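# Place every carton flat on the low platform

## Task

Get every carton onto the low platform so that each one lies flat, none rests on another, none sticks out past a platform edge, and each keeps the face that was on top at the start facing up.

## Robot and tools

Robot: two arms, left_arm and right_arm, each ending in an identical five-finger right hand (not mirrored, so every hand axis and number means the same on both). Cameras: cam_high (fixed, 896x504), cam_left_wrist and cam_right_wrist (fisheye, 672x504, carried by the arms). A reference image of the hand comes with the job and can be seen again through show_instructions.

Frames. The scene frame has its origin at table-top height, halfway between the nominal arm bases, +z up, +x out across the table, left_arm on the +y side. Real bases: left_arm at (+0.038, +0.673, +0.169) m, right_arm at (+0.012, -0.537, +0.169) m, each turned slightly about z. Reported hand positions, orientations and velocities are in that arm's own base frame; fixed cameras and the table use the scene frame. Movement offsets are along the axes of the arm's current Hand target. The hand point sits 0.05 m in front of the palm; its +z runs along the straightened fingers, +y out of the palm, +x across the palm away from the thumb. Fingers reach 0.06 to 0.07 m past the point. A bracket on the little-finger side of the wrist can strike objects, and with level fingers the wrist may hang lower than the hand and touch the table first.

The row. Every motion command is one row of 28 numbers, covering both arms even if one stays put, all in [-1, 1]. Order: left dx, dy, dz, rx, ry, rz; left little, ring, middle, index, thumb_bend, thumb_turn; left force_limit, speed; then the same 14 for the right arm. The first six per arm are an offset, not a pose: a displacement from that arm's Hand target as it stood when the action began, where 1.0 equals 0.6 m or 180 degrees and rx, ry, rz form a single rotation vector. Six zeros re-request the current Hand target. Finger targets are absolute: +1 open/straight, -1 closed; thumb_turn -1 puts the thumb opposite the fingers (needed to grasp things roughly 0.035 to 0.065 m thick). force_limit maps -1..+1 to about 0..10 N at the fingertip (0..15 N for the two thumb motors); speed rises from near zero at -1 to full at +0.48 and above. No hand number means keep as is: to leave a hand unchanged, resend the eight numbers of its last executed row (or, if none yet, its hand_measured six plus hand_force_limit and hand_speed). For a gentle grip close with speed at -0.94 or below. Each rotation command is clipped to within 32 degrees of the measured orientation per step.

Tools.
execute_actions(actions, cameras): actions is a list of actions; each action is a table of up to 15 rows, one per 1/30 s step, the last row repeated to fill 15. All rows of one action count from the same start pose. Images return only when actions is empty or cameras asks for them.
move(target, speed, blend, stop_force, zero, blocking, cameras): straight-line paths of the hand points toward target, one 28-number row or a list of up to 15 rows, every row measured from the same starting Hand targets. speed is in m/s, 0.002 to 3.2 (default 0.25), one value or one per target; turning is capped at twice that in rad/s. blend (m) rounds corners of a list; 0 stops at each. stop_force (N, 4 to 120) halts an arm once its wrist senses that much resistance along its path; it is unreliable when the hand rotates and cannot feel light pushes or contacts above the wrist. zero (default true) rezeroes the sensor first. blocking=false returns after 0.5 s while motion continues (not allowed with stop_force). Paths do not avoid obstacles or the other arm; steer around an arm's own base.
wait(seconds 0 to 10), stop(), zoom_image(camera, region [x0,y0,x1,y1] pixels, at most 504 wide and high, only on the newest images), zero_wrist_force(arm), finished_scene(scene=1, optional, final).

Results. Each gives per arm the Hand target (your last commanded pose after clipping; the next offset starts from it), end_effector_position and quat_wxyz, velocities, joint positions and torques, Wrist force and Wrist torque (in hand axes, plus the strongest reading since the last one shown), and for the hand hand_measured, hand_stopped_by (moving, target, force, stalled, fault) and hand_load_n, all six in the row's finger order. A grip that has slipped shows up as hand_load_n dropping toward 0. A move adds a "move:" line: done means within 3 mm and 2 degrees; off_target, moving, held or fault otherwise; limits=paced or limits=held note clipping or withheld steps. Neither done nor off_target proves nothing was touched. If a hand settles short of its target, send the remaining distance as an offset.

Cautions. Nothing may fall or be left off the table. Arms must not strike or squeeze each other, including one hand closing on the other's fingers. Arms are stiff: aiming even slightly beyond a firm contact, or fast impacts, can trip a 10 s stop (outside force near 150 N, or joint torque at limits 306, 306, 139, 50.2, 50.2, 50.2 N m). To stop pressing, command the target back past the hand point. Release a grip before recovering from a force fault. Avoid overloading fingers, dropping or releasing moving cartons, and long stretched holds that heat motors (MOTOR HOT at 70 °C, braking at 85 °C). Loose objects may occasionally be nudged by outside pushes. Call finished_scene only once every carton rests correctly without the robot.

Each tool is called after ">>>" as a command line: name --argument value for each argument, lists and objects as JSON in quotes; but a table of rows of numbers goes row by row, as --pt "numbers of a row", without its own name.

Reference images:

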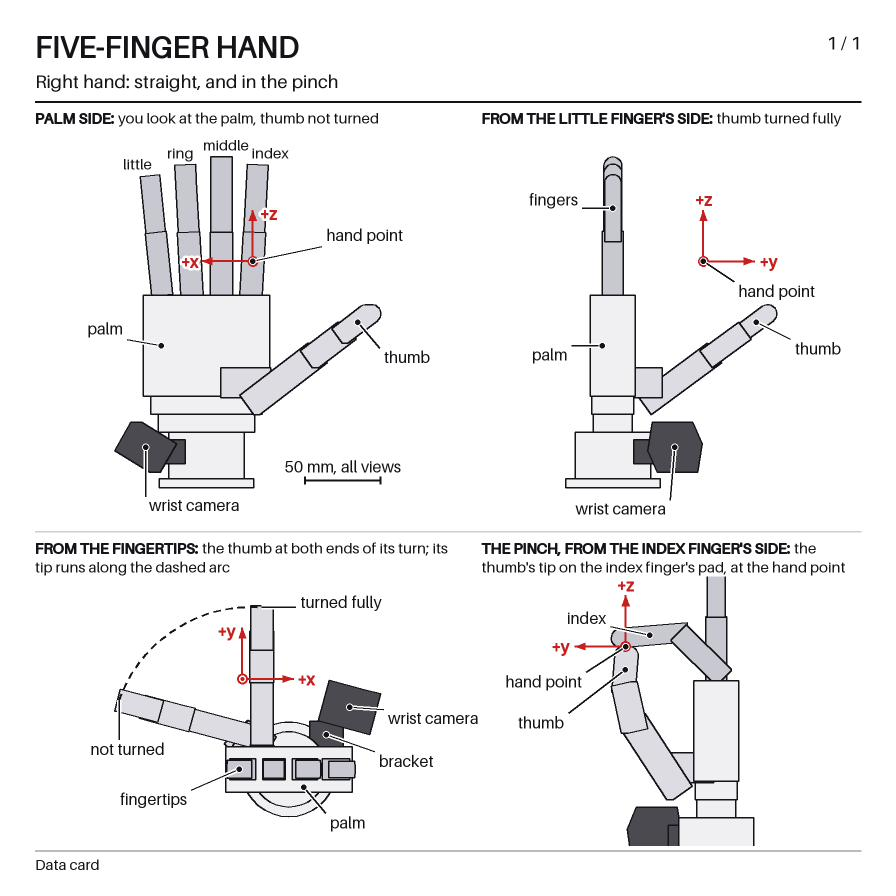

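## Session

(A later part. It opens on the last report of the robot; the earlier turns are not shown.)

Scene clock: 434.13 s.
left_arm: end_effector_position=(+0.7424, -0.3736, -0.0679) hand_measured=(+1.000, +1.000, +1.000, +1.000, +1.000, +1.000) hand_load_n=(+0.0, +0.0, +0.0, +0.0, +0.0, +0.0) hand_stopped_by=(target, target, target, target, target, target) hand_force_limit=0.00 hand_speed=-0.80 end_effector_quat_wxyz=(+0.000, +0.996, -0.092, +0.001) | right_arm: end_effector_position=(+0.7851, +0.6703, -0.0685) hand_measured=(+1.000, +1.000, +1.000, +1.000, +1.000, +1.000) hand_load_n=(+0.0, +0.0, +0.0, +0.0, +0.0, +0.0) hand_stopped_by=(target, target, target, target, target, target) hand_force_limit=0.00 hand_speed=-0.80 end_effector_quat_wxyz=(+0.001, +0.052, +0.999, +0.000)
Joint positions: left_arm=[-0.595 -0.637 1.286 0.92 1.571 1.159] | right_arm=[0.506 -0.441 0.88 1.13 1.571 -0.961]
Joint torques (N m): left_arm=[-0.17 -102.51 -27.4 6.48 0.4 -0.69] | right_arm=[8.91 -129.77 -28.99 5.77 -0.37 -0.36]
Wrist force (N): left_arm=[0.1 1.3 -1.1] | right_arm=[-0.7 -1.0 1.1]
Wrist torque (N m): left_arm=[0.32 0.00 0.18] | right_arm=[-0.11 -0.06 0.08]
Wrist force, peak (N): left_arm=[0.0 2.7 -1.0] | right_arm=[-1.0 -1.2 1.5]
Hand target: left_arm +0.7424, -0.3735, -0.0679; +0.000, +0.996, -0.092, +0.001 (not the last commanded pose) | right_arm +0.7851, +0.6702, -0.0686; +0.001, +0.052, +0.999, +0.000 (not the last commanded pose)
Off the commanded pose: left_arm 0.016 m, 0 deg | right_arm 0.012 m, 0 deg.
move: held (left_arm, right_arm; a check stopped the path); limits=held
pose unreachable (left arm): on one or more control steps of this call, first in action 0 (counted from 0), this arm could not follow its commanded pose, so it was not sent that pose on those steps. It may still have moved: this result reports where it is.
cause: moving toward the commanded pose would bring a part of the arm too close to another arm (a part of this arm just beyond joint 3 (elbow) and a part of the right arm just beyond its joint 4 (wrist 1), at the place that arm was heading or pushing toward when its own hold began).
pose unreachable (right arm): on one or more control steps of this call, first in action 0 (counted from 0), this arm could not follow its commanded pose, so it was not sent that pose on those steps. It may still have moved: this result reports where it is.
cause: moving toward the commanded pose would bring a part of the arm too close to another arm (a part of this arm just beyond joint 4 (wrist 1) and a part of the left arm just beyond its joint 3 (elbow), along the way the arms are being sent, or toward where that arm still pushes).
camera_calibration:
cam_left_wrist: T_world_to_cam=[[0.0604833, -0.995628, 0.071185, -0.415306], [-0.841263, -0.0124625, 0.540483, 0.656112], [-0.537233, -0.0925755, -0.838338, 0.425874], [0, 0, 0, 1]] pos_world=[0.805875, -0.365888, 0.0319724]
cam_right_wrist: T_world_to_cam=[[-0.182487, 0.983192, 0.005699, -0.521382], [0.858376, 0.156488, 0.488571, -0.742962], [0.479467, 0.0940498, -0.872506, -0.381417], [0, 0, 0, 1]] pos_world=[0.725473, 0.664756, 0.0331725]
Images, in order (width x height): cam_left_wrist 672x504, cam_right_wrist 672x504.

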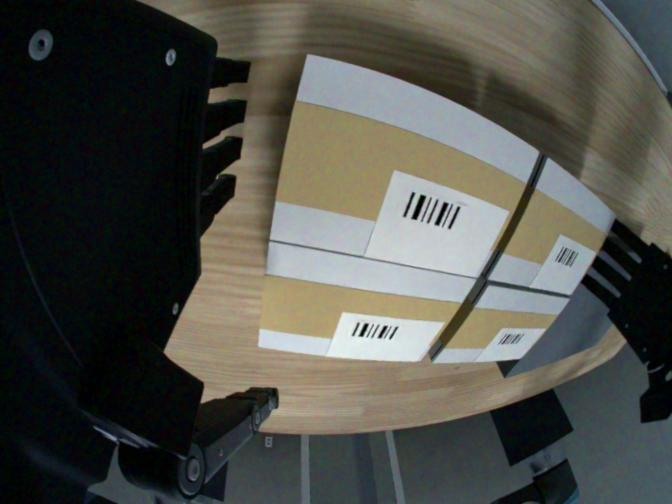

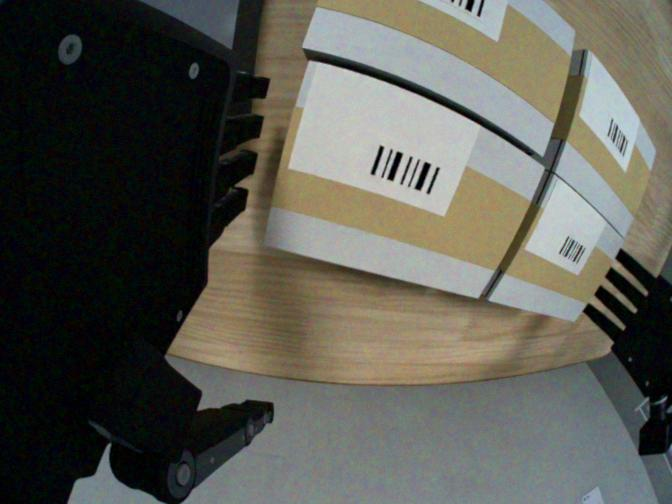

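>>> move --pt "0 -0.02 -0.15 0 0 0 1 1 1 1 1 1 0 -0.8 0 0 0 0 0 0 1 1 1 1 1 1 0 -0.8" --pt "-0.1769 -0.1311 -0.4982 0 0 0 1 1 1 1 1 1 0 -0.8 0 0 0 0 0 0 1 1 1 1 1 1 0 -0.8" --speed '[0.2,0.3]' --blend '[0.03,0]' --cameras '["cam_high"]'

Scene clock: 484.77 s.
left_arm: end_effector_position=(+0.6520, -0.2763, +0.2306) hand_measured=(+1.000, +1.000, +1.000, +1.000, +1.000, +1.000) hand_load_n=(+0.0, +0.0, +0.0, +0.0, +0.0, +0.0) hand_stopped_by=(target, target, target, target, target, target) hand_force_limit=0.00 hand_speed=-0.80 end_effector_quat_wxyz=(+0.000, +0.996, -0.092, +0.001) | right_arm: end_effector_position=(+0.7851, +0.6702, -0.0686) hand_measured=(+1.000, +1.000, +1.000, +1.000, +1.000, +1.000) hand_load_n=(+0.0, +0.0, +0.0, +0.0, +0.0, +0.0) hand_stopped_by=(target, target, target, target, target, target) hand_force_limit=0.00 hand_speed=-0.80 end_effector_quat_wxyz=(+0.001, +0.052, +0.999, +0.000)
Joint positions: left_arm=[-0.552 -1.063 1.454 1.178 1.571 1.202] | right_arm=[0.506 -0.441 0.88 1.13 1.571 -0.961]
Joint torques (N m): left_arm=[-23.95 -92.19 -41.92 3.11 1.31 -2.16] | right_arm=[2.61 -136.16 -27.27 2.09 -0.37 -1.41]
Wrist force (N): left_arm=[-0.1 1.1 -0.9] | right_arm=[-0.7 -1.2 1.2]
Wrist torque (N m): left_arm=[0.28 0.01 -0.11] | right_arm=[-0.14 -0.07 0.08]
Wrist force, peak (N): left_arm=[-0.9 0.2 -3.6] | right_arm=[-0.9 -1.3 1.5]
Hand target: left_arm +0.6520, -0.2765, +0.2307; +0.000, +0.996, -0.092, +0.001 | right_arm +0.7851, +0.6702, -0.0686; +0.001, +0.052, +0.999, +0.000
Off the commanded pose: left_arm 0.000 m, 0 deg | right_arm 0.000 m, 0 deg.
move: done
Images, in order (width x height): cam_high 896x504.

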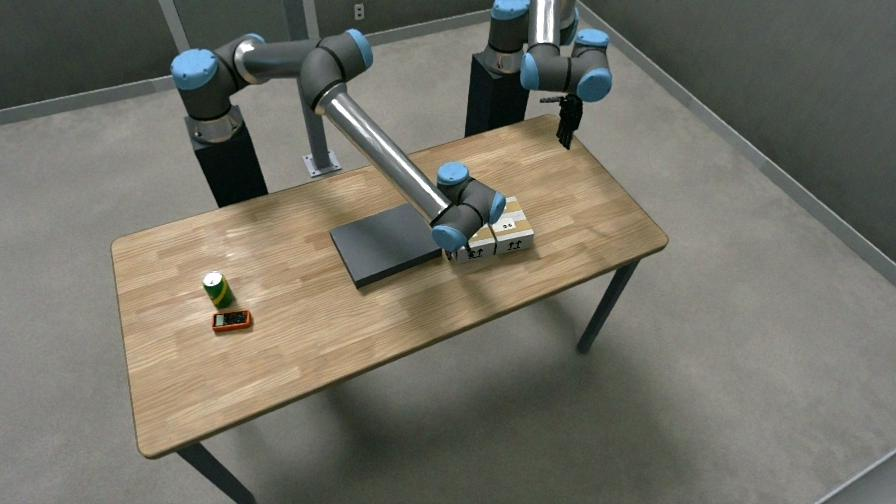

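>>> move --pt "0.0644 -0.1672 0.0108 0.1166 0.0449 0 1 1 1 1 1 1 0 -0.8 0 0 0 0 0 0 1 1 1 1 1 1 0 -0.8" --pt "0.1254 -0.3255 -0.0478 0.2333 0.0899 0 1 1 1 1 1 1 0 -0.8 0 0 0 0 0 0 1 1 1 1 1 1 0 -0.8" --pt "0.1737 -0.4509 -0.1668 0.3499 0.1348 0 1 1 1 1 1 1 0 -0.8 0 0 0 0 0 0 1 1 1 1 1 1 0 -0.8" --pt "0.2019 -0.5241 -0.3283 0.4666 0.1798 0 1 1 1 1 1 1 0 -0.8 0 0 0 0 0 0 1 1 1 1 1 1 0 -0.8" --pt "0.2058 -0.5342 -0.5075 0.5832 0.2247 0 1 1 1 1 1 1 0 -0.8 0 0 0 0 0 0 1 1 1 1 1 1 0 -0.8" --pt "0.1847 -0.4795 -0.6772 0.6998 0.2696 0 1 1 1 1 1 1 0 -0.8 0 0 0 0 0 0 1 1 1 1 1 1 0 -0.8" --speed 0.25 --blend '[0.03,0.03,0.03,0.03,0.03,0]' --cameras '["cam_high"]'

Scene clock: 502.47 s.
left_arm: end_effector_position=(+0.8129, -0.0132, +0.6370) hand_measured=(+1.000, +1.000, +1.000, +1.000, +1.000, +1.000) hand_load_n=(+0.0, -0.5, +0.0, +0.0, +0.0, +0.0) hand_stopped_by=(target, target, target, target, target, target) hand_force_limit=0.00 hand_speed=-0.80 end_effector_quat_wxyz=(+0.828, -0.381, +0.034, -0.410) | right_arm: end_effector_position=(+0.7851, +0.6702, -0.0686) hand_measured=(+1.000, +1.000, +1.000, +1.000, +1.000, +1.000) hand_load_n=(+0.0, +0.0, +0.0, +0.0, +0.0, +0.0) hand_stopped_by=(target, target, target, target, target, target) hand_force_limit=0.00 hand_speed=-0.80 end_effector_quat_wxyz=(+0.001, +0.052, +0.999, +0.000)
Joint positions: left_arm=[-0.546 -1.059 1.454 1.18 -0.785 1.196] | right_arm=[0.506 -0.441 0.88 1.13 1.571 -0.961]
Joint torques (N m): left_arm=[-18.03 -67.93 -28.9 0.72 -2.78 1.82] | right_arm=[-6.04 -137.64 -28.09 2.17 -0.19 -3]
Wrist force (N): left_arm=[-0.3 0.0 0.4] | right_arm=[-0.8 -1.0 1.4]
Wrist torque (N m): left_arm=[-0.05 -0.04 0.02] | right_arm=[-0.13 -0.05 0.07]
Wrist force, peak (N): left_arm=[0.1 1.9 -0.9] | right_arm=[-1.0 -1.2 1.7]
Hand target: left_arm +0.8129, -0.0134, +0.6370; +0.828, -0.381, +0.034, -0.410 | right_arm +0.7851, +0.6702, -0.0686; +0.001, +0.052, +0.999, +0.000
Off the commanded pose: left_arm 0.000 m, 0 deg | right_arm 0.000 m, 0 deg.
move: done
Images, in order (width x height): cam_high 896x504.

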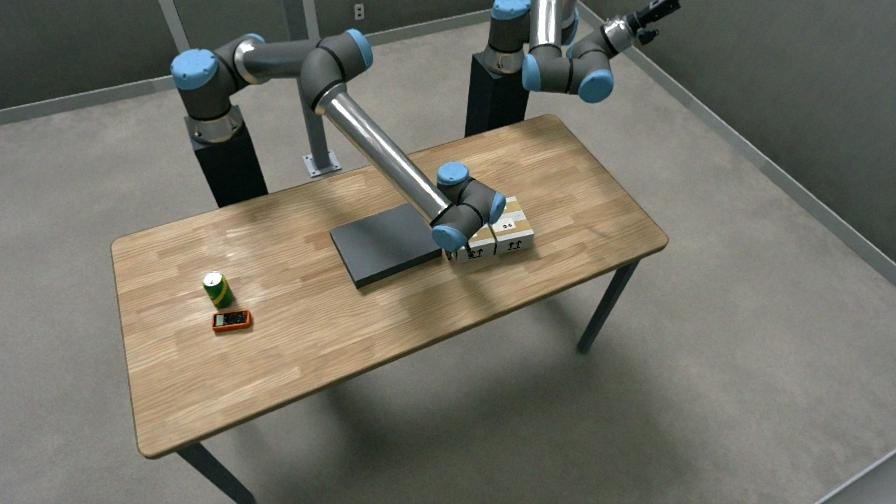

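>>> move --pt "-0.0933 0.0426 -0.0733 0.0318 -0.0825 -0.0884 1 1 1 1 1 1 0 -0.8 0 0 0 0 0 0 1 1 1 1 1 1 0 -0.8" --pt "-0.1495 0.1143 -0.1604 0.0636 -0.165 -0.1768 1 1 1 1 1 1 0 -0.8 0 0 0 0 0 0 1 1 1 1 1 1 0 -0.8" --pt "-0.16 0.2042 -0.2481 0.0953 -0.2474 -0.2652 1 1 1 1 1 1 0 -0.8 0 0 0 0 0 0 1 1 1 1 1 1 0 -0.8" --pt "-0.1231 0.2987 -0.323 0.1271 -0.3299 -0.3536 1 1 1 1 1 1 0 -0.8 0 0 0 0 0 0 1 1 1 1 1 1 0 -0.8" --pt "-0.0447 0.3833 -0.3737 0.1589 -0.4124 -0.4419 1 1 1 1 1 1 0 -0.8 0 0 0 0 0 0 1 1 1 1 1 1 0 -0.8" --pt "0.0636 0.4452 -0.3926 0.1907 -0.4949 -0.5303 1 1 1 1 1 1 0 -0.8 0 0 0 0 0 0 1 1 1 1 1 1 0 -0.8" --pt "0.185 0.4749 -0.3766 0.2224 -0.5773 -0.6187 1 1 1 1 1 1 0 -0.8 0 0 0 0 0 0 1 1 1 1 1 1 0 -0.8" --pt "0.3013 0.4679 -0.3283 0.2542 -0.6598 -0.7071 1 1 1 1 1 1 0 -0.8 0 0 0 0 0 0 1 1 1 1 1 1 0 -0.8" --speed 0.25 --blend '[0.03,0.03,0.03,0.03,0.03,0.03,0.03,0]' --cameras '["cam_high"]'

Scene clock: 533.33 s.
left_arm: end_effector_position=(+1.0429, -0.1550, +0.3588) hand_measured=(+1.000, +1.000, +1.000, +1.000, +1.000, +1.000) hand_load_n=(+0.0, +0.0, +0.0, +0.0, +0.0, +0.0) hand_stopped_by=(target, target, target, target, target, target) hand_force_limit=0.00 hand_speed=-0.80 end_effector_quat_wxyz=(+0.170, +0.084, +0.920, +0.343) | right_arm: end_effector_position=(+0.7851, +0.6702, -0.0686) hand_measured=(+1.000, +1.000, +1.000, +1.000, +1.000, +1.000) hand_load_n=(+0.0, +0.0, +0.0, +0.0, +0.0, +0.0) hand_stopped_by=(target, target, target, target, target, target) hand_force_limit=0.00 hand_speed=-0.80 end_effector_quat_wxyz=(+0.001, +0.052, +0.999, +0.000)
Joint positions: left_arm=[-0.547 -1.038 1.412 -1.95 -0.786 1.208] | right_arm=[0.506 -0.441 0.88 1.13 1.571 -0.961]
Joint torques (N m): left_arm=[-8.42 -93.38 -36.47 -6.26 0.77 0.28] | right_arm=[-6.54 -137.62 -28.59 2.16 0.03 -3.49]
Wrist force (N): left_arm=[-1.2 0.9 -0.8] | right_arm=[-1.1 -0.8 1.4]
Wrist torque (N m): left_arm=[0.19 0.20 -0.24] | right_arm=[-0.10 -0.02 0.07]
Wrist force, peak (N): left_arm=[-1.5 1.1 -1.1] | right_arm=[-0.9 -1.0 2.0]
Hand target: left_arm +1.0429, -0.1549, +0.3589; +0.170, +0.084, +0.920, +0.342 | right_arm +0.7851, +0.6702, -0.0686; +0.001, +0.052, +0.999, +0.000
Off the commanded pose: left_arm 0.000 m, 0 deg | right_arm 0.000 m, 0 deg.
move: done
Images, in order (width x height): cam_high 896x504.

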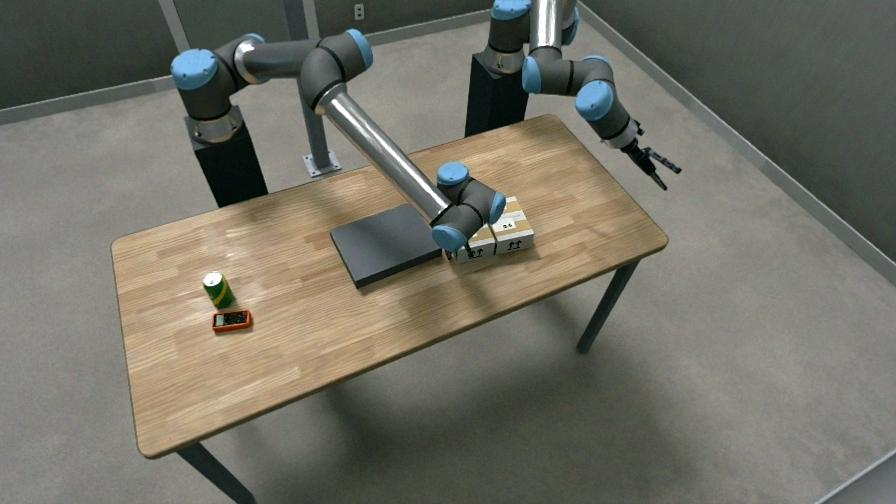

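>>> move --target '[0.3727,-0.2558,-0.1185,0.2332,0.0902,0,1,1,1,1,1,1,0,-0.8,0,0,0,0,0,0,1,1,1,1,1,1,0,-0.8]' --speed 0.25 --cameras '[]'

Scene clock: 545.33 s.
left_arm: end_effector_position=(+0.8032, -0.2522, +0.2510) hand_measured=(+1.000, +1.000, +1.000, +1.000, +1.000, +1.000) hand_load_n=(+0.0, +0.0, +0.0, +0.0, +0.0, +0.0) hand_stopped_by=(target, target, target, target, target, target) hand_force_limit=0.00 hand_speed=-0.80 end_effector_quat_wxyz=(+0.000, +0.091, +0.996, +0.000) | right_arm: end_effector_position=(+0.7851, +0.6702, -0.0686) hand_measured=(+1.000, +1.000, +1.000, +1.000, +1.000, +1.000) hand_load_n=(+0.0, +0.0, +0.0, +0.0, +0.0, +0.0) hand_stopped_by=(target, target, target, target, target, target) hand_force_limit=0.00 hand_speed=-0.80 end_effector_quat_wxyz=(+0.001, +0.052, +0.999, +0.000)
Joint positions: left_arm=[-0.595 -1.291 1.747 -2.027 -1.571 1.158] | right_arm=[0.506 -0.441 0.88 1.13 1.571 -0.961]
Joint torques (N m): left_arm=[-6.15 -56.64 -41.39 -0.86 -0.89 0.95] | right_arm=[-6.67 -137.9 -28.61 2.13 -0.01 -3.63]
Wrist force (N): left_arm=[0.3 0.6 -0.4] | right_arm=[-1.0 -1.2 1.4]
Wrist torque (N m): left_arm=[0.17 -0.06 0.14] | right_arm=[-0.16 -0.03 0.06]
Wrist force, peak (N): left_arm=[-2.0 1.1 0.0] | right_arm=[-1.1 -1.3 1.7]
Hand target: left_arm +0.8031, -0.2522, +0.2509; +0.000, +0.091, +0.996, +0.000 | right_arm +0.7851, +0.6702, -0.0686; +0.001, +0.052, +0.999, +0.000
Off the commanded pose: left_arm 0.000 m, 0 deg | right_arm 0.000 m, 0 deg.
move: done
No camera images: "cameras" was empty.

>>> move --pt "0.03 -0.08 0.0 0 0 -0.5 1 1 1 1 1 1 0 -0.8 0 0 0 0 0 0 1 1 1 1 1 1 0 -0.8" --pt "0.0657 -0.2117 0.3667 0 0 -0.9996 1 1 1 1 1 1 0 -0.8 0 0 0 0 0 0 1 1 1 1 1 1 0 -0.8" --speed 0.4 --blend '[0.03,0]' --cameras '["cam_high"]'

>>> zoom_image --camera "cam_high" --region '[420, 130, 600, 280]'

Scene clock: 556.87 s.
left_arm: end_effector_position=(+0.7412, -0.3702, +0.0308) hand_measured=(+1.000, +1.000, +1.000, +1.000, +1.000, +1.000) hand_load_n=(+0.0, +0.0, +0.0, +0.0, +0.0, +0.0) hand_stopped_by=(target, target, target, target, target, target) hand_force_limit=0.00 hand_speed=-0.80 end_effector_quat_wxyz=(+0.000, +0.996, -0.092, +0.000) | right_arm: end_effector_position=(+0.7851, +0.6702, -0.0686) hand_measured=(+1.000, +1.000, +1.000, +1.000, +1.000, +1.000) hand_load_n=(+0.0, +0.0, +0.0, +0.0, +0.0, +0.0) hand_stopped_by=(target, target, target, target, target, target) hand_force_limit=0.00 hand_speed=-0.80 end_effector_quat_wxyz=(+0.001, +0.052, +0.999, +0.000)
Joint positions: left_arm=[-0.592 -1.041 1.845 -2.375 -1.571 -1.978] | right_arm=[0.506 -0.441 0.88 1.13 1.571 -0.961]
Joint torques (N m): left_arm=[18.02 -92.29 -38.73 -0.6 3.83 -2.21] | right_arm=[-6.44 -137.39 -28.53 2.23 -0.01 -3.51]
Wrist force (N): left_arm=[0.1 0.9 -0.3] | right_arm=[-1.0 -1.1 1.6]
Wrist torque (N m): left_arm=[0.21 -0.05 -0.10] | right_arm=[-0.16 -0.04 0.06]
Wrist force, peak (N): left_arm=[0.5 1.3 -0.6] | right_arm=[-1.2 -1.2 1.8]
Hand target: left_arm +0.7413, -0.3701, +0.0309; +0.000, +0.996, -0.092, +0.000 | right_arm +0.7851, +0.6702, -0.0686; +0.001, +0.052, +0.999, +0.000
Off the commanded pose: left_arm 0.000 m, 0 deg | right_arm 0.000 m, 0 deg.
move: done
Images, in order (width x height): cam_high 896x504.

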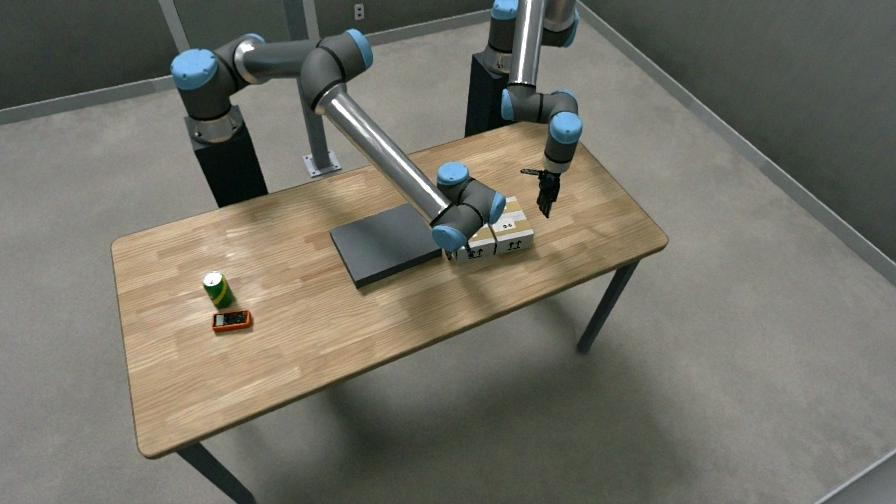

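Scaled by 2.800 from the camera's 896x504 image, which has a finer 1280x720 frame.

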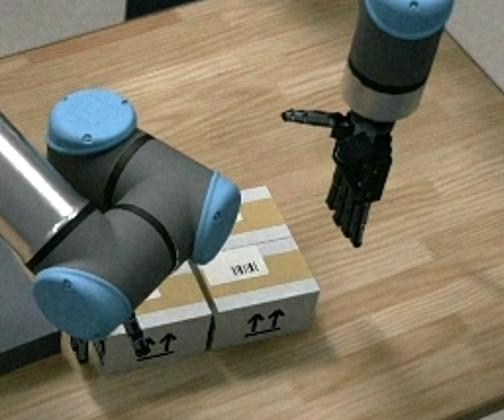

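>>> move --pt "0 0 0.1667 0 0 0 1 1 1 1 1 1 0 -0.8 0 0 0 0 0 0 1 1 1 1 1 1 0 -0.8" --pt "0 0.0323 0.1667 0 0 0 1 1 1 1 1 1 0 -0.8 0 0.02 0 0 0 0 1 1 1 1 1 1 0 -0.8" --speed '[0.15,0.05]' --cameras '["all"]'

>>> zoom_image --camera "cam_left_wrist" --region '[180, 0, 504, 243]'

>>> zoom_image --camera "cam_right_wrist" --region '[180, 0, 504, 243]'

Scene clock: 568.27 s.
left_arm: end_effector_position=(+0.7378, -0.3895, -0.0691) hand_measured=(+1.000, +1.000, +1.000, +1.000, +1.000, +1.000) hand_load_n=(+0.0, +0.0, +0.0, +0.0, +0.0, +0.0) hand_stopped_by=(target, target, target, target, target, target) hand_force_limit=0.00 hand_speed=-0.80 end_effector_quat_wxyz=(+0.000, +0.996, -0.092, +0.000) | right_arm: end_effector_position=(+0.7862, +0.6823, -0.0687) hand_measured=(+1.000, +1.000, +1.000, +1.000, +1.000, +1.000) hand_load_n=(+0.0, +0.0, +0.0, +0.0, +0.0, +0.0) hand_stopped_by=(target, target, target, target, target, target) hand_force_limit=0.00 hand_speed=-0.80 end_effector_quat_wxyz=(+0.000, +0.052, +0.999, +0.000)
Joint positions: left_arm=[-0.614 -0.906 1.856 -2.522 -1.571 -2] | right_arm=[0.516 -0.423 0.845 1.148 1.571 -0.951]
Joint torques (N m): left_arm=[17.1 -80.17 -21.25 -3.05 1.25 2.85] | right_arm=[-8.56 -140.13 -28.33 1.67 0.19 -1.45]
Wrist force (N): left_arm=[0.4 0.9 -0.2] | right_arm=[-1.1 -1.0 1.5]
Wrist torque (N m): left_arm=[0.23 -0.08 0.22] | right_arm=[-0.14 -0.01 -0.07]
Wrist force, peak (N): left_arm=[0.6 0.8 -2.7] | right_arm=[-1.4 -1.8 1.6]
Hand target: left_arm +0.7378, -0.3892, -0.0691; +0.000, +0.996, -0.092, +0.000 | right_arm +0.7863, +0.6822, -0.0686; +0.001, +0.052, +0.999, +0.000
Off the commanded pose: left_arm 0.000 m, 0 deg | right_arm 0.000 m, 0 deg.
move: done
camera_calibration:
cam_left_wrist: T_world_to_cam=[[0.0596739, -0.9957, 0.0708499, -0.430253], [-0.840696, -0.011862, 0.541378, 0.65253], [-0.538209, -0.0918693, -0.837789, 0.422003], [0, 0, 0, 1]] pos_world=[0.80138, -0.381893, 0.0307676]
cam_right_wrist: T_world_to_cam=[[-0.182472, 0.983195, 0.00554479, -0.533087], [0.85855, 0.156585, 0.488234, -0.745933], [0.479161, 0.0938493, -0.872695, -0.382807], [0, 0, 0, 1]] pos_world=[0.726574, 0.676857, 0.0330719]

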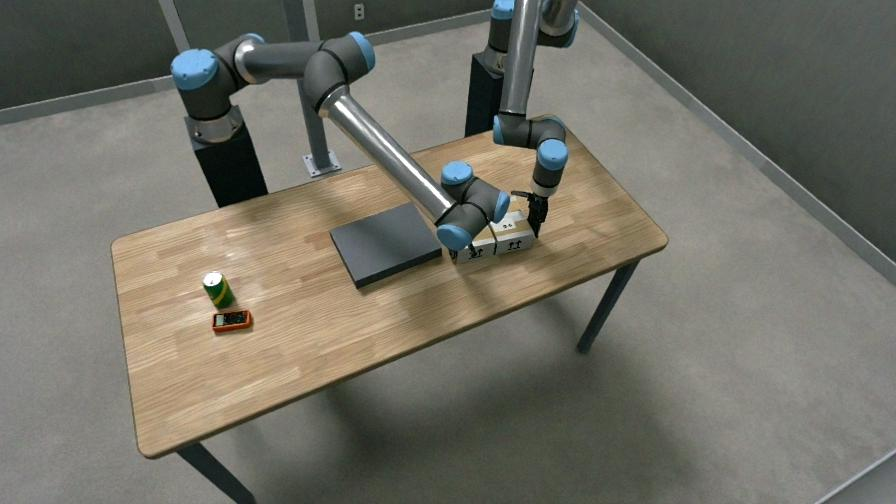

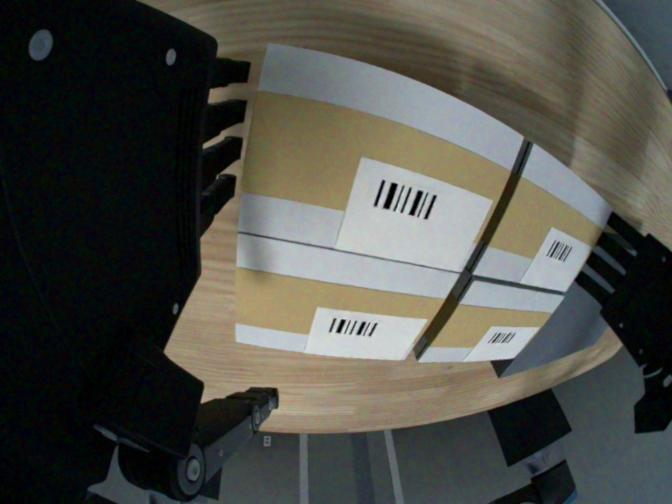

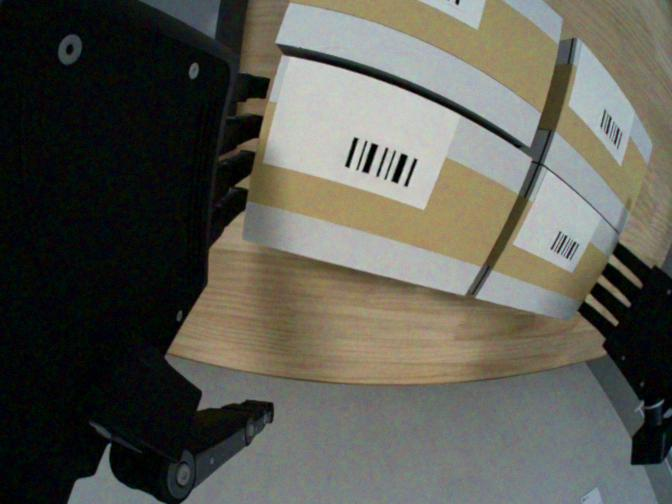

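Scaled by 1.556 from the camera's 672x504 image, which has a finer 960x720 frame.

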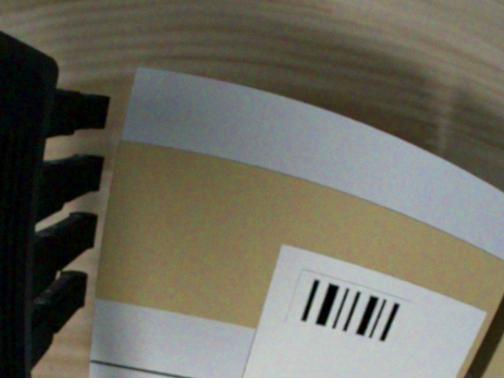

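Scaled by 1.556 from the camera's 672x504 image, which has a finer 960x720 frame.

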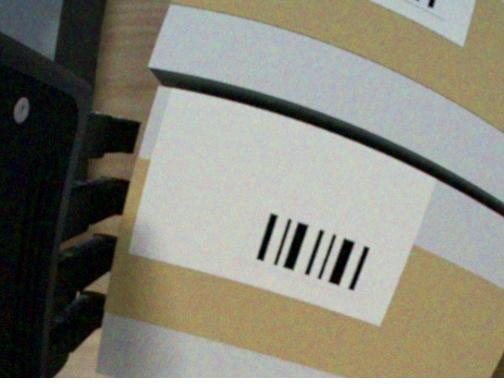

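>>> move --target '[0,0,0,0,0,0,0.3,0.3,0.3,0.3,1,1,-0.2,-0.94,0,0,0,0,0,0,0.3,0.3,0.3,0.3,1,1,-0.2,-0.94]' --cameras '["cam_left_wrist","cam_right_wrist"]'

Scene clock: 573.97 s.
left_arm: end_effector_position=(+0.7378, -0.3892, -0.0691) hand_measured=(+0.730, +0.770, +0.788, +0.764, +1.000, +1.000) hand_load_n=(+6.0, +4.5, +3.5, +4.5, +0.0, +0.0) hand_stopped_by=(force, force, force, force, target, target) hand_force_limit=-0.20 hand_speed=-0.94 end_effector_quat_wxyz=(+0.000, +0.996, -0.092, +0.000) | right_arm: end_effector_position=(+0.7864, +0.6821, -0.0686) hand_measured=(+0.730, +0.770, +0.788, +0.760, +1.000, +1.000) hand_load_n=(+5.0, +3.0, +1.5, +4.5, +0.0, +0.0) hand_stopped_by=(force, force, force, force, target, target) hand_force_limit=-0.20 hand_speed=-0.94 end_effector_quat_wxyz=(+0.001, +0.052, +0.999, +0.000)
Joint positions: left_arm=[-0.613 -0.906 1.856 -2.522 -1.571 -2] | right_arm=[0.516 -0.424 0.845 1.148 1.571 -0.951]
Joint torques (N m): left_arm=[2.49 -96.32 -30.7 -6.86 -0.66 2.52] | right_arm=[1.69 -141.4 -35.77 1.96 -2.17 -3.82]
Wrist force (N): left_arm=[0.5 -9.0 3.9] | right_arm=[-1.3 -11.9 5.7]
Wrist torque (N m): left_arm=[0.78 -0.21 -0.23] | right_arm=[0.22 -0.14 -0.45]
Wrist force, peak (N): left_arm=[0.6 -9.5 3.6] | right_arm=[-1.0 -12.4 5.2]
Hand target: left_arm +0.7378, -0.3892, -0.0691; +0.000, +0.996, -0.092, +0.000 | right_arm +0.7863, +0.6822, -0.0686; +0.001, +0.052, +0.999, +0.000
Off the commanded pose: left_arm 0.000 m, 0 deg | right_arm 0.000 m, 0 deg.
move: done
camera_calibration:
cam_left_wrist: T_world_to_cam=[[0.0597579, -0.995699, 0.0707963, -0.430025], [-0.840691, -0.0119614, 0.541384, 0.652575], [-0.538208, -0.0918697, -0.83779, 0.422083], [0, 0, 0, 1]] pos_world=[0.80148, -0.381593, 0.0307677]
cam_right_wrist: T_world_to_cam=[[-0.182526, 0.983185, 0.00556559, -0.532827], [0.858366, 0.156588, 0.488557, -0.745913], [0.479471, 0.0939516, -0.872514, -0.383048], [0, 0, 0, 1]] pos_world=[0.726673, 0.676656, 0.033172]
Images, in order (width x height): cam_left_wrist 672x504, cam_right_wrist 672x504.

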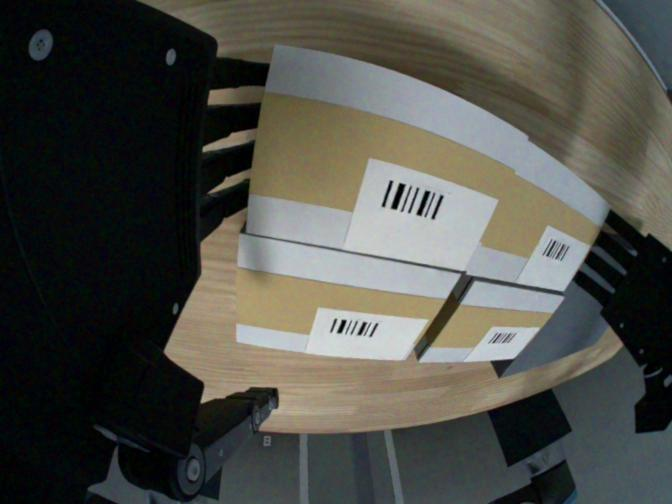

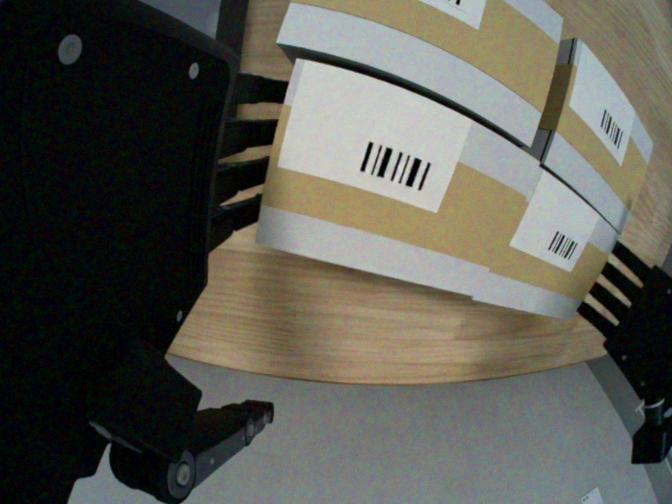

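>>> move --target '[0,0,0,0,0,0,0.25,0.25,0.25,0.25,1,1,0.5,-0.94,0,0,0,0,0,0,0.25,0.25,0.25,0.25,1,1,0.5,-0.94]' --cameras '[]'

Scene clock: 579.87 s.
left_arm: end_effector_position=(+0.7379, -0.3892, -0.0691) hand_measured=(+0.728, +0.762, +0.778, +0.756, +1.000, +1.000) hand_load_n=(+8.0, +11.5, +10.0, +11.0, +0.0, +0.0) hand_stopped_by=(force, force, force, force, target, target) hand_force_limit=0.50 hand_speed=-0.94 end_effector_quat_wxyz=(+0.000, +0.996, -0.092, +0.000) | right_arm: end_effector_position=(+0.7863, +0.6822, -0.0686) hand_measured=(+0.722, +0.756, +0.768, +0.750, +1.000, +1.000) hand_load_n=(+6.5, +8.5, +9.5, +6.0, +0.0, +0.0) hand_stopped_by=(force, force, force, force, target, target) hand_force_limit=0.50 hand_speed=-0.94 end_effector_quat_wxyz=(+0.001, +0.052, +0.999, +0.000)
Joint positions: left_arm=[-0.613 -0.906 1.856 -2.522 -1.571 -2] | right_arm=[0.516 -0.424 0.845 1.148 1.571 -0.951]
Joint torques (N m): left_arm=[-33.88 -95.04 -39.68 -6.62 -7.97 2.05] | right_arm=[23.07 -140.52 -46.06 2.46 -4.43 -3.81]
Wrist force (N): left_arm=[-0.6 -21.9 2.8] | right_arm=[-1.7 -26.2 5.0]
Wrist torque (N m): left_arm=[1.55 -0.20 -0.61] | right_arm=[0.89 -0.21 -0.88]
Wrist force, peak (N): left_arm=[-0.2 -22.6 4.2] | right_arm=[-2.1 -25.9 6.4]
Hand target: left_arm +0.7378, -0.3892, -0.0691; +0.000, +0.996, -0.092, +0.000 | right_arm +0.7863, +0.6822, -0.0686; +0.001, +0.052, +0.999, +0.000
Off the commanded pose: left_arm 0.000 m, 0 deg | right_arm 0.000 m, 0 deg.
move: done
No camera images: "cameras" was empty.

>>> move --target '[0,0,-0.05,0,0,0,0.25,0.25,0.25,0.25,1,1,0.5,-0.94,0,0,-0.05,0,0,0,0.25,0.25,0.25,0.25,1,1,0.5,-0.94]' --speed 0.04 --cameras '["all"]'

>>> zoom_image --camera "cam_high" --region '[420, 180, 560, 280]'

Scene clock: 584.30 s.
left_arm: end_effector_position=(+0.7378, -0.3892, -0.0389) hand_measured=(+0.728, +0.762, +0.778, +0.756, +1.000, +1.000) hand_load_n=(+7.5, +11.0, +10.0, +10.5, +0.0, +0.0) hand_stopped_by=(force, force, force, force, target, target) hand_force_limit=0.50 hand_speed=-0.94 end_effector_quat_wxyz=(+0.000, +0.996, -0.092, +0.000) | right_arm: end_effector_position=(+0.7863, +0.6822, -0.0382) hand_measured=(+0.722, +0.756, +0.768, +0.750, +1.000, +1.000) hand_load_n=(+6.0, +8.5, +9.5, +6.0, +0.0, +0.0) hand_stopped_by=(force, force, force, force, target, target) hand_force_limit=0.50 hand_speed=-0.94 end_effector_quat_wxyz=(+0.001, +0.052, +0.999, +0.000)
Joint positions: left_arm=[-0.613 -0.947 1.853 -2.478 -1.571 -2] | right_arm=[0.516 -0.45 0.841 1.178 1.571 -0.951]
Joint torques (N m): left_arm=[-26.4 -72.1 -42.08 -11.64 -10.67 1.72] | right_arm=[29.75 -114.74 -47.18 -2.52 -6.77 -2.43]
Wrist force (N): left_arm=[-0.2 -22.6 3.7] | right_arm=[-1.9 -25.7 6.4]
Wrist torque (N m): left_arm=[1.52 -0.24 -0.61] | right_arm=[0.85 -0.21 -0.88]
Wrist force, peak (N): left_arm=[0.0 -23.0 3.3] | right_arm=[-1.8 -26.6 4.4]
Hand target: left_arm +0.7378, -0.3892, -0.0391; +0.000, +0.996, -0.092, +0.000 | right_arm +0.7863, +0.6822, -0.0386; +0.001, +0.052, +0.999, +0.000
Off the commanded pose: left_arm 0.000 m, 0 deg | right_arm 0.000 m, 0 deg.
move: done
camera_calibration:
cam_left_wrist: T_world_to_cam=[[0.0597713, -0.995698, 0.0707948, -0.432167], [-0.840661, -0.0119684, 0.541429, 0.636112], [-0.538253, -0.0918764, -0.83776, 0.447362], [0, 0, 0, 1]] pos_world=[0.80138, -0.381593, 0.0609674]
cam_right_wrist: T_world_to_cam=[[-0.182487, 0.983192, 0.005699, -0.533134], [0.858376, 0.156488, 0.488571, -0.760674], [0.479467, 0.0940498, -0.872506, -0.356684], [0, 0, 0, 1]] pos_world=[0.726673, 0.676756, 0.0634725]

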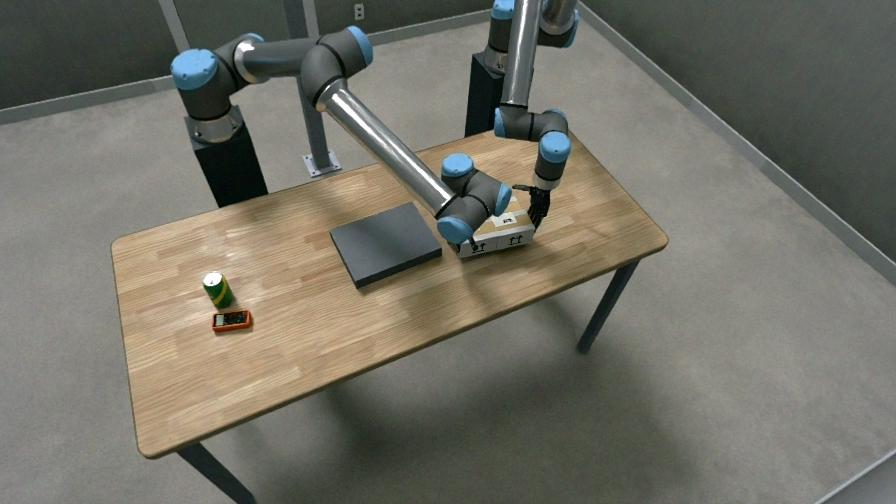

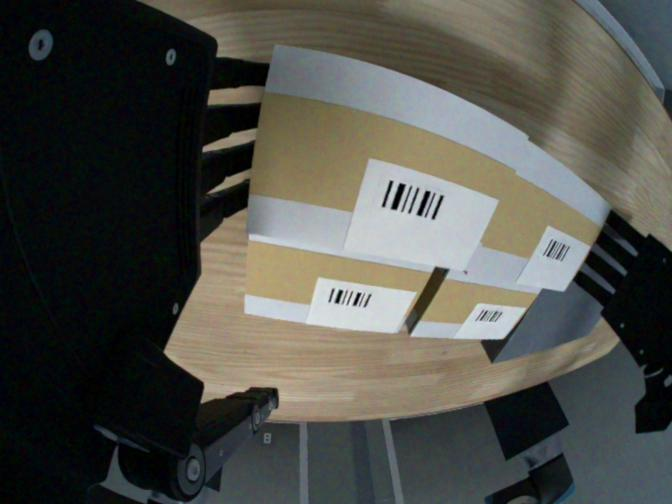

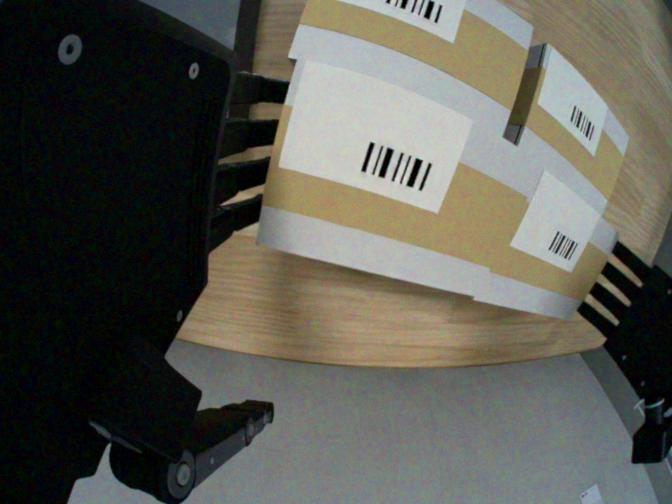

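Scaled by 3.600 from the camera's 896x504 image, which has a finer 1280x720 frame.

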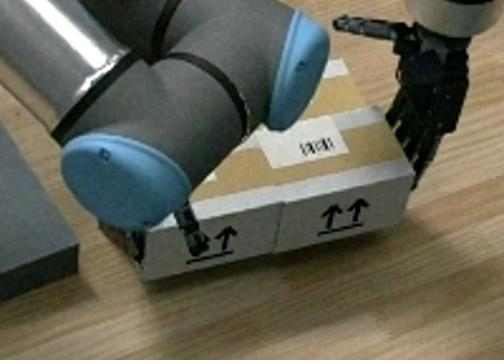

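>>> move --pt "0 0 -0.15 0 0 0 0.25 0.25 0.25 0.25 1 1 0.5 -0.94 0 0 -0.15 0 0 0 0.25 0.25 0.25 0.25 1 1 0.5 -0.94" --pt "-0.0317 0.1995 -0.15 0 0 -0.0194 0.25 0.25 0.25 0.25 1 1 0.5 -0.94 0.0118 -0.1918 -0.15 0 0 -0.0194 0.25 0.25 0.25 0.25 1 1 0.5 -0.94" --pt "-0.0632 0.3997 -0.15 0 0 -0.0389 0.25 0.25 0.25 0.25 1 1 0.5 -0.94 0.0238 -0.3832 -0.15 0 0 -0.0389 0.25 0.25 0.25 0.25 1 1 0.5 -0.94" --pt "-0.0943 0.6002 -0.15 0 0 -0.0583 0.25 0.25 0.25 0.25 1 1 0.5 -0.94 0.0363 -0.5738 -0.15 0 0 -0.0583 0.25 0.25 0.25 0.25 1 1 0.5 -0.94" --speed 0.12 --blend '[0.01,0.01,0.01,0]' --cameras '["all"]'

>>> zoom_image --camera "cam_high" --region '[310, 160, 490, 300]'

Scene clock: 617.47 s.
left_arm: end_effector_position=(+0.6160, -0.7329, +0.0510) hand_measured=(+0.728, +0.762, +0.778, +0.756, +1.000, +1.000) hand_load_n=(+7.0, +9.5, +8.5, +10.0, +0.0, +0.0) hand_stopped_by=(force, force, force, force, target, target) hand_force_limit=0.50 hand_speed=-0.94 end_effector_quat_wxyz=(+0.000, +1.000, -0.001, +0.000) | right_arm: end_effector_position=(+0.7289, +0.3420, +0.0514) hand_measured=(+0.722, +0.756, +0.768, +0.750, +1.000, +1.000) hand_load_n=(+5.0, +7.5, +9.0, +5.5, +0.0, +0.0) hand_stopped_by=(force, force, force, force, target, target) hand_force_limit=0.50 hand_speed=-0.94 end_effector_quat_wxyz=(+0.001, -0.040, +0.999, +0.000)
Joint positions: left_arm=[-0.993 -0.953 1.64 -2.258 -1.571 -2.562] | right_arm=[0.146 -0.878 1.5 0.947 1.571 -1.504]
Joint torques (N m): left_arm=[2.21 -108.6 -45.35 -14.24 -0.98 2.44] | right_arm=[21.47 -77.46 -39.03 7.85 -7.85 3.4]
Wrist force (N): left_arm=[-0.4 -19.8 3.7] | right_arm=[-2.2 -22.9 5.6]
Wrist torque (N m): left_arm=[1.35 -0.21 -0.79] | right_arm=[0.78 -0.19 -0.79]
Wrist force, peak (N): left_arm=[-0.5 -25.0 2.6] | right_arm=[-2.1 -27.6 5.6]
Hand target: left_arm +0.6162, -0.7328, +0.0512; +0.000, +1.000, -0.001, +0.000 | right_arm +0.7289, +0.3420, +0.0513; +0.001, -0.040, +0.999, +0.000
Off the commanded pose: left_arm 0.000 m, 0 deg | right_arm 0.000 m, 0 deg.
move: done
camera_calibration:
cam_left_wrist: T_world_to_cam=[[0.239914, -0.968222, 0.0706301, -0.864228], [-0.824356, -0.164759, 0.541565, 0.358992], [-0.512718, -0.188153, -0.837687, 0.33932], [0, 0, 0, 1]] pos_world=[0.677252, -0.713773, 0.150867]
cam_right_wrist: T_world_to_cam=[[-0.358566, 0.933488, 0.00548644, -0.0642848], [0.815383, 0.310328, 0.48872, -0.723291], [0.454512, 0.179712, -0.872423, -0.230011], [0, 0, 0, 1]] pos_world=[0.671251, 0.325802, 0.153172]

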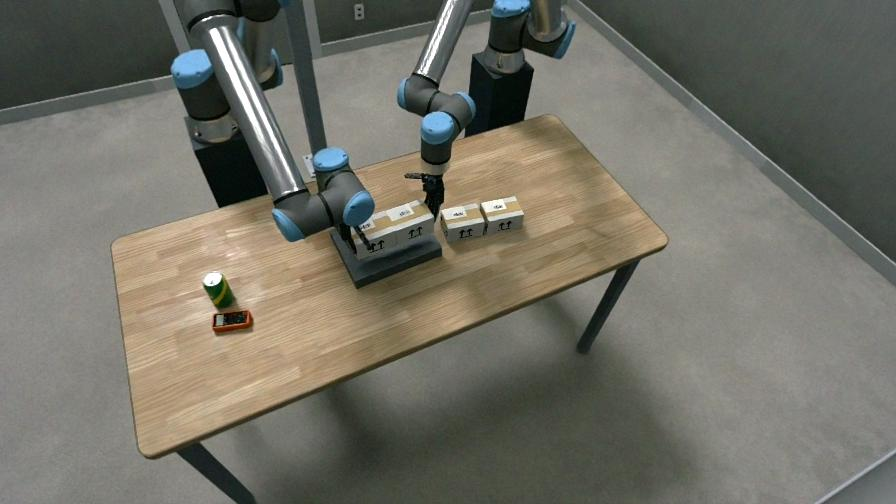

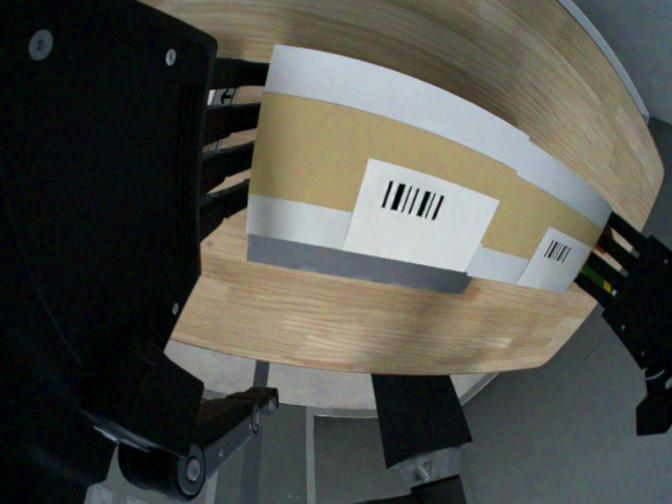

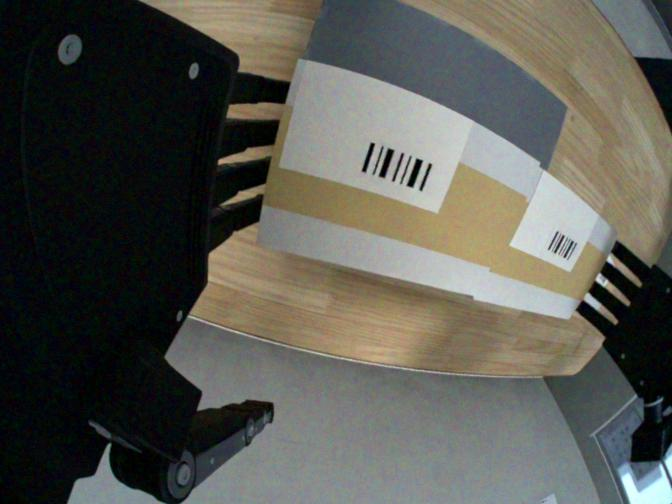

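Scaled by 2.800 from the camera's 896x504 image, which has a finer 1280x720 frame.

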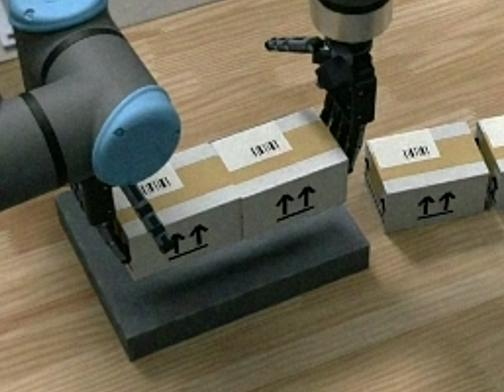

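>>> move --target '[0,0,0.1,0,0,0,0.25,0.25,0.25,0.25,1,1,0.5,-0.94,0,0,0.1,0,0,0,0.25,0.25,0.25,0.25,1,1,0.5,-0.94]' --speed 0.08 --cameras '["all"]'

>>> zoom_image --camera "cam_high" --region '[320, 180, 460, 300]'

Scene clock: 622.97 s.
left_arm: end_effector_position=(+0.6162, -0.7328, -0.0090) hand_measured=(+0.728, +0.762, +0.778, +0.756, +1.000, +1.000) hand_load_n=(+6.0, +8.5, +7.5, +9.0, +0.0, +0.0) hand_stopped_by=(force, force, force, force, target, target) hand_force_limit=0.50 hand_speed=-0.94 end_effector_quat_wxyz=(+0.000, +1.000, -0.001, +0.000) | right_arm: end_effector_position=(+0.7289, +0.3420, -0.0089) hand_measured=(+0.722, +0.756, +0.768, +0.750, +1.000, +1.000) hand_load_n=(+4.0, +6.5, +8.5, +5.0, +0.0, +0.0) hand_stopped_by=(force, force, force, force, target, target) hand_force_limit=0.50 hand_speed=-0.94 end_effector_quat_wxyz=(+0.001, -0.040, +0.999, +0.000)
Joint positions: left_arm=[-0.992 -0.888 1.658 -2.342 -1.571 -2.562] | right_arm=[0.146 -0.817 1.519 0.868 1.571 -1.504]
Joint torques (N m): left_arm=[-4.09 -114.28 -54.17 -7.47 -1.16 -0.84] | right_arm=[10.07 -115.42 -38.61 7.49 -5.4 2.79]
Wrist force (N): left_arm=[-1.1 -17.0 3.1] | right_arm=[-2.2 -20.9 5.0]
Wrist torque (N m): left_arm=[1.31 -0.14 -0.69] | right_arm=[0.65 -0.25 -0.69]
Wrist force, peak (N): left_arm=[-0.6 -20.5 3.6] | right_arm=[-2.6 -24.3 3.7]
Hand target: left_arm +0.6162, -0.7328, -0.0088; +0.000, +1.000, -0.001, +0.000 | right_arm +0.7290, +0.3420, -0.0087; +0.001, -0.040, +0.999, +0.000
Off the commanded pose: left_arm 0.000 m, 0 deg | right_arm 0.000 m, 0 deg.
move: done
camera_calibration:
cam_left_wrist: T_world_to_cam=[[0.24015, -0.968148, 0.0708376, -0.860042], [-0.824378, -0.164867, 0.541498, 0.391528], [-0.512571, -0.188438, -0.837713, 0.288828], [0, 0, 0, 1]] pos_world=[0.677351, -0.713671, 0.0908668]
cam_right_wrist: T_world_to_cam=[[-0.358528, 0.933503, 0.00556476, -0.0639919], [0.815616, 0.31034, 0.488323, -0.693946], [0.454123, 0.179616, -0.872645, -0.282307], [0, 0, 0, 1]] pos_world=[0.671253, 0.325803, 0.092872]

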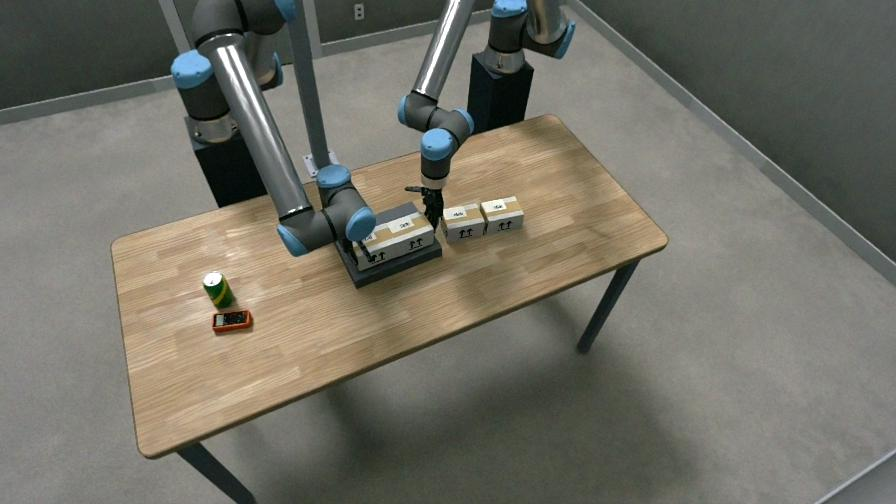

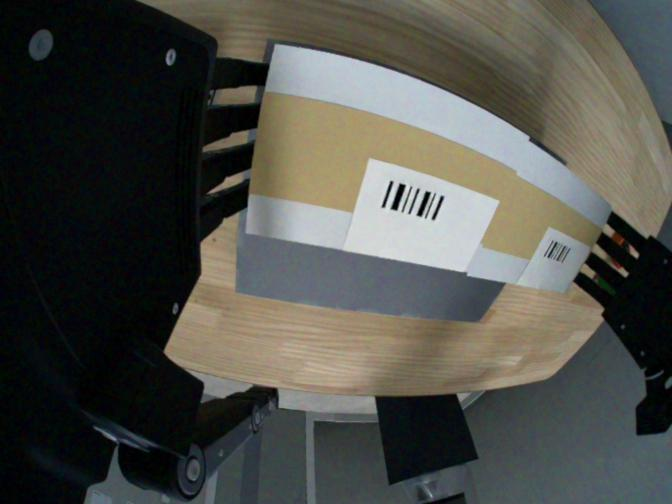

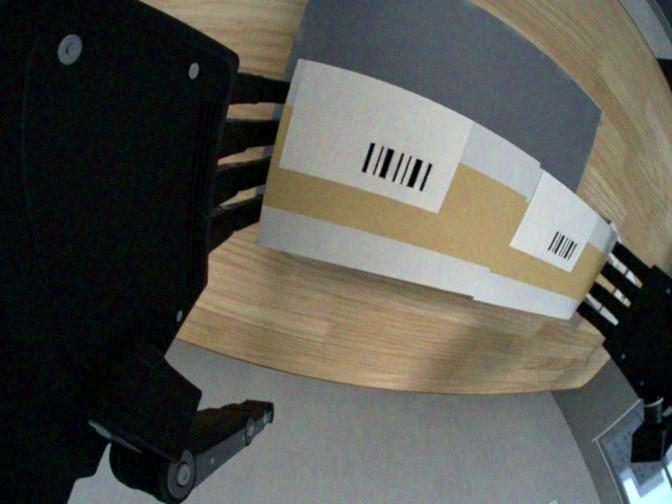

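Scaled by 3.600 from the camera's 896x504 image, which has a finer 1280x720 frame.

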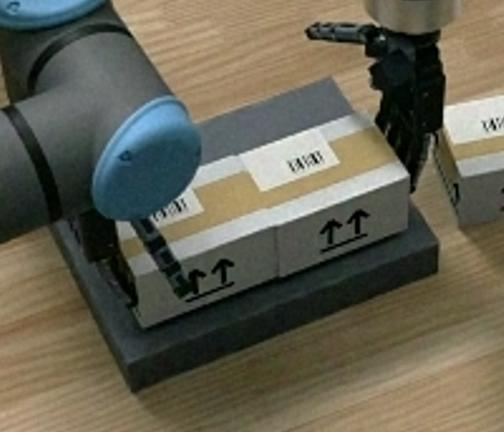

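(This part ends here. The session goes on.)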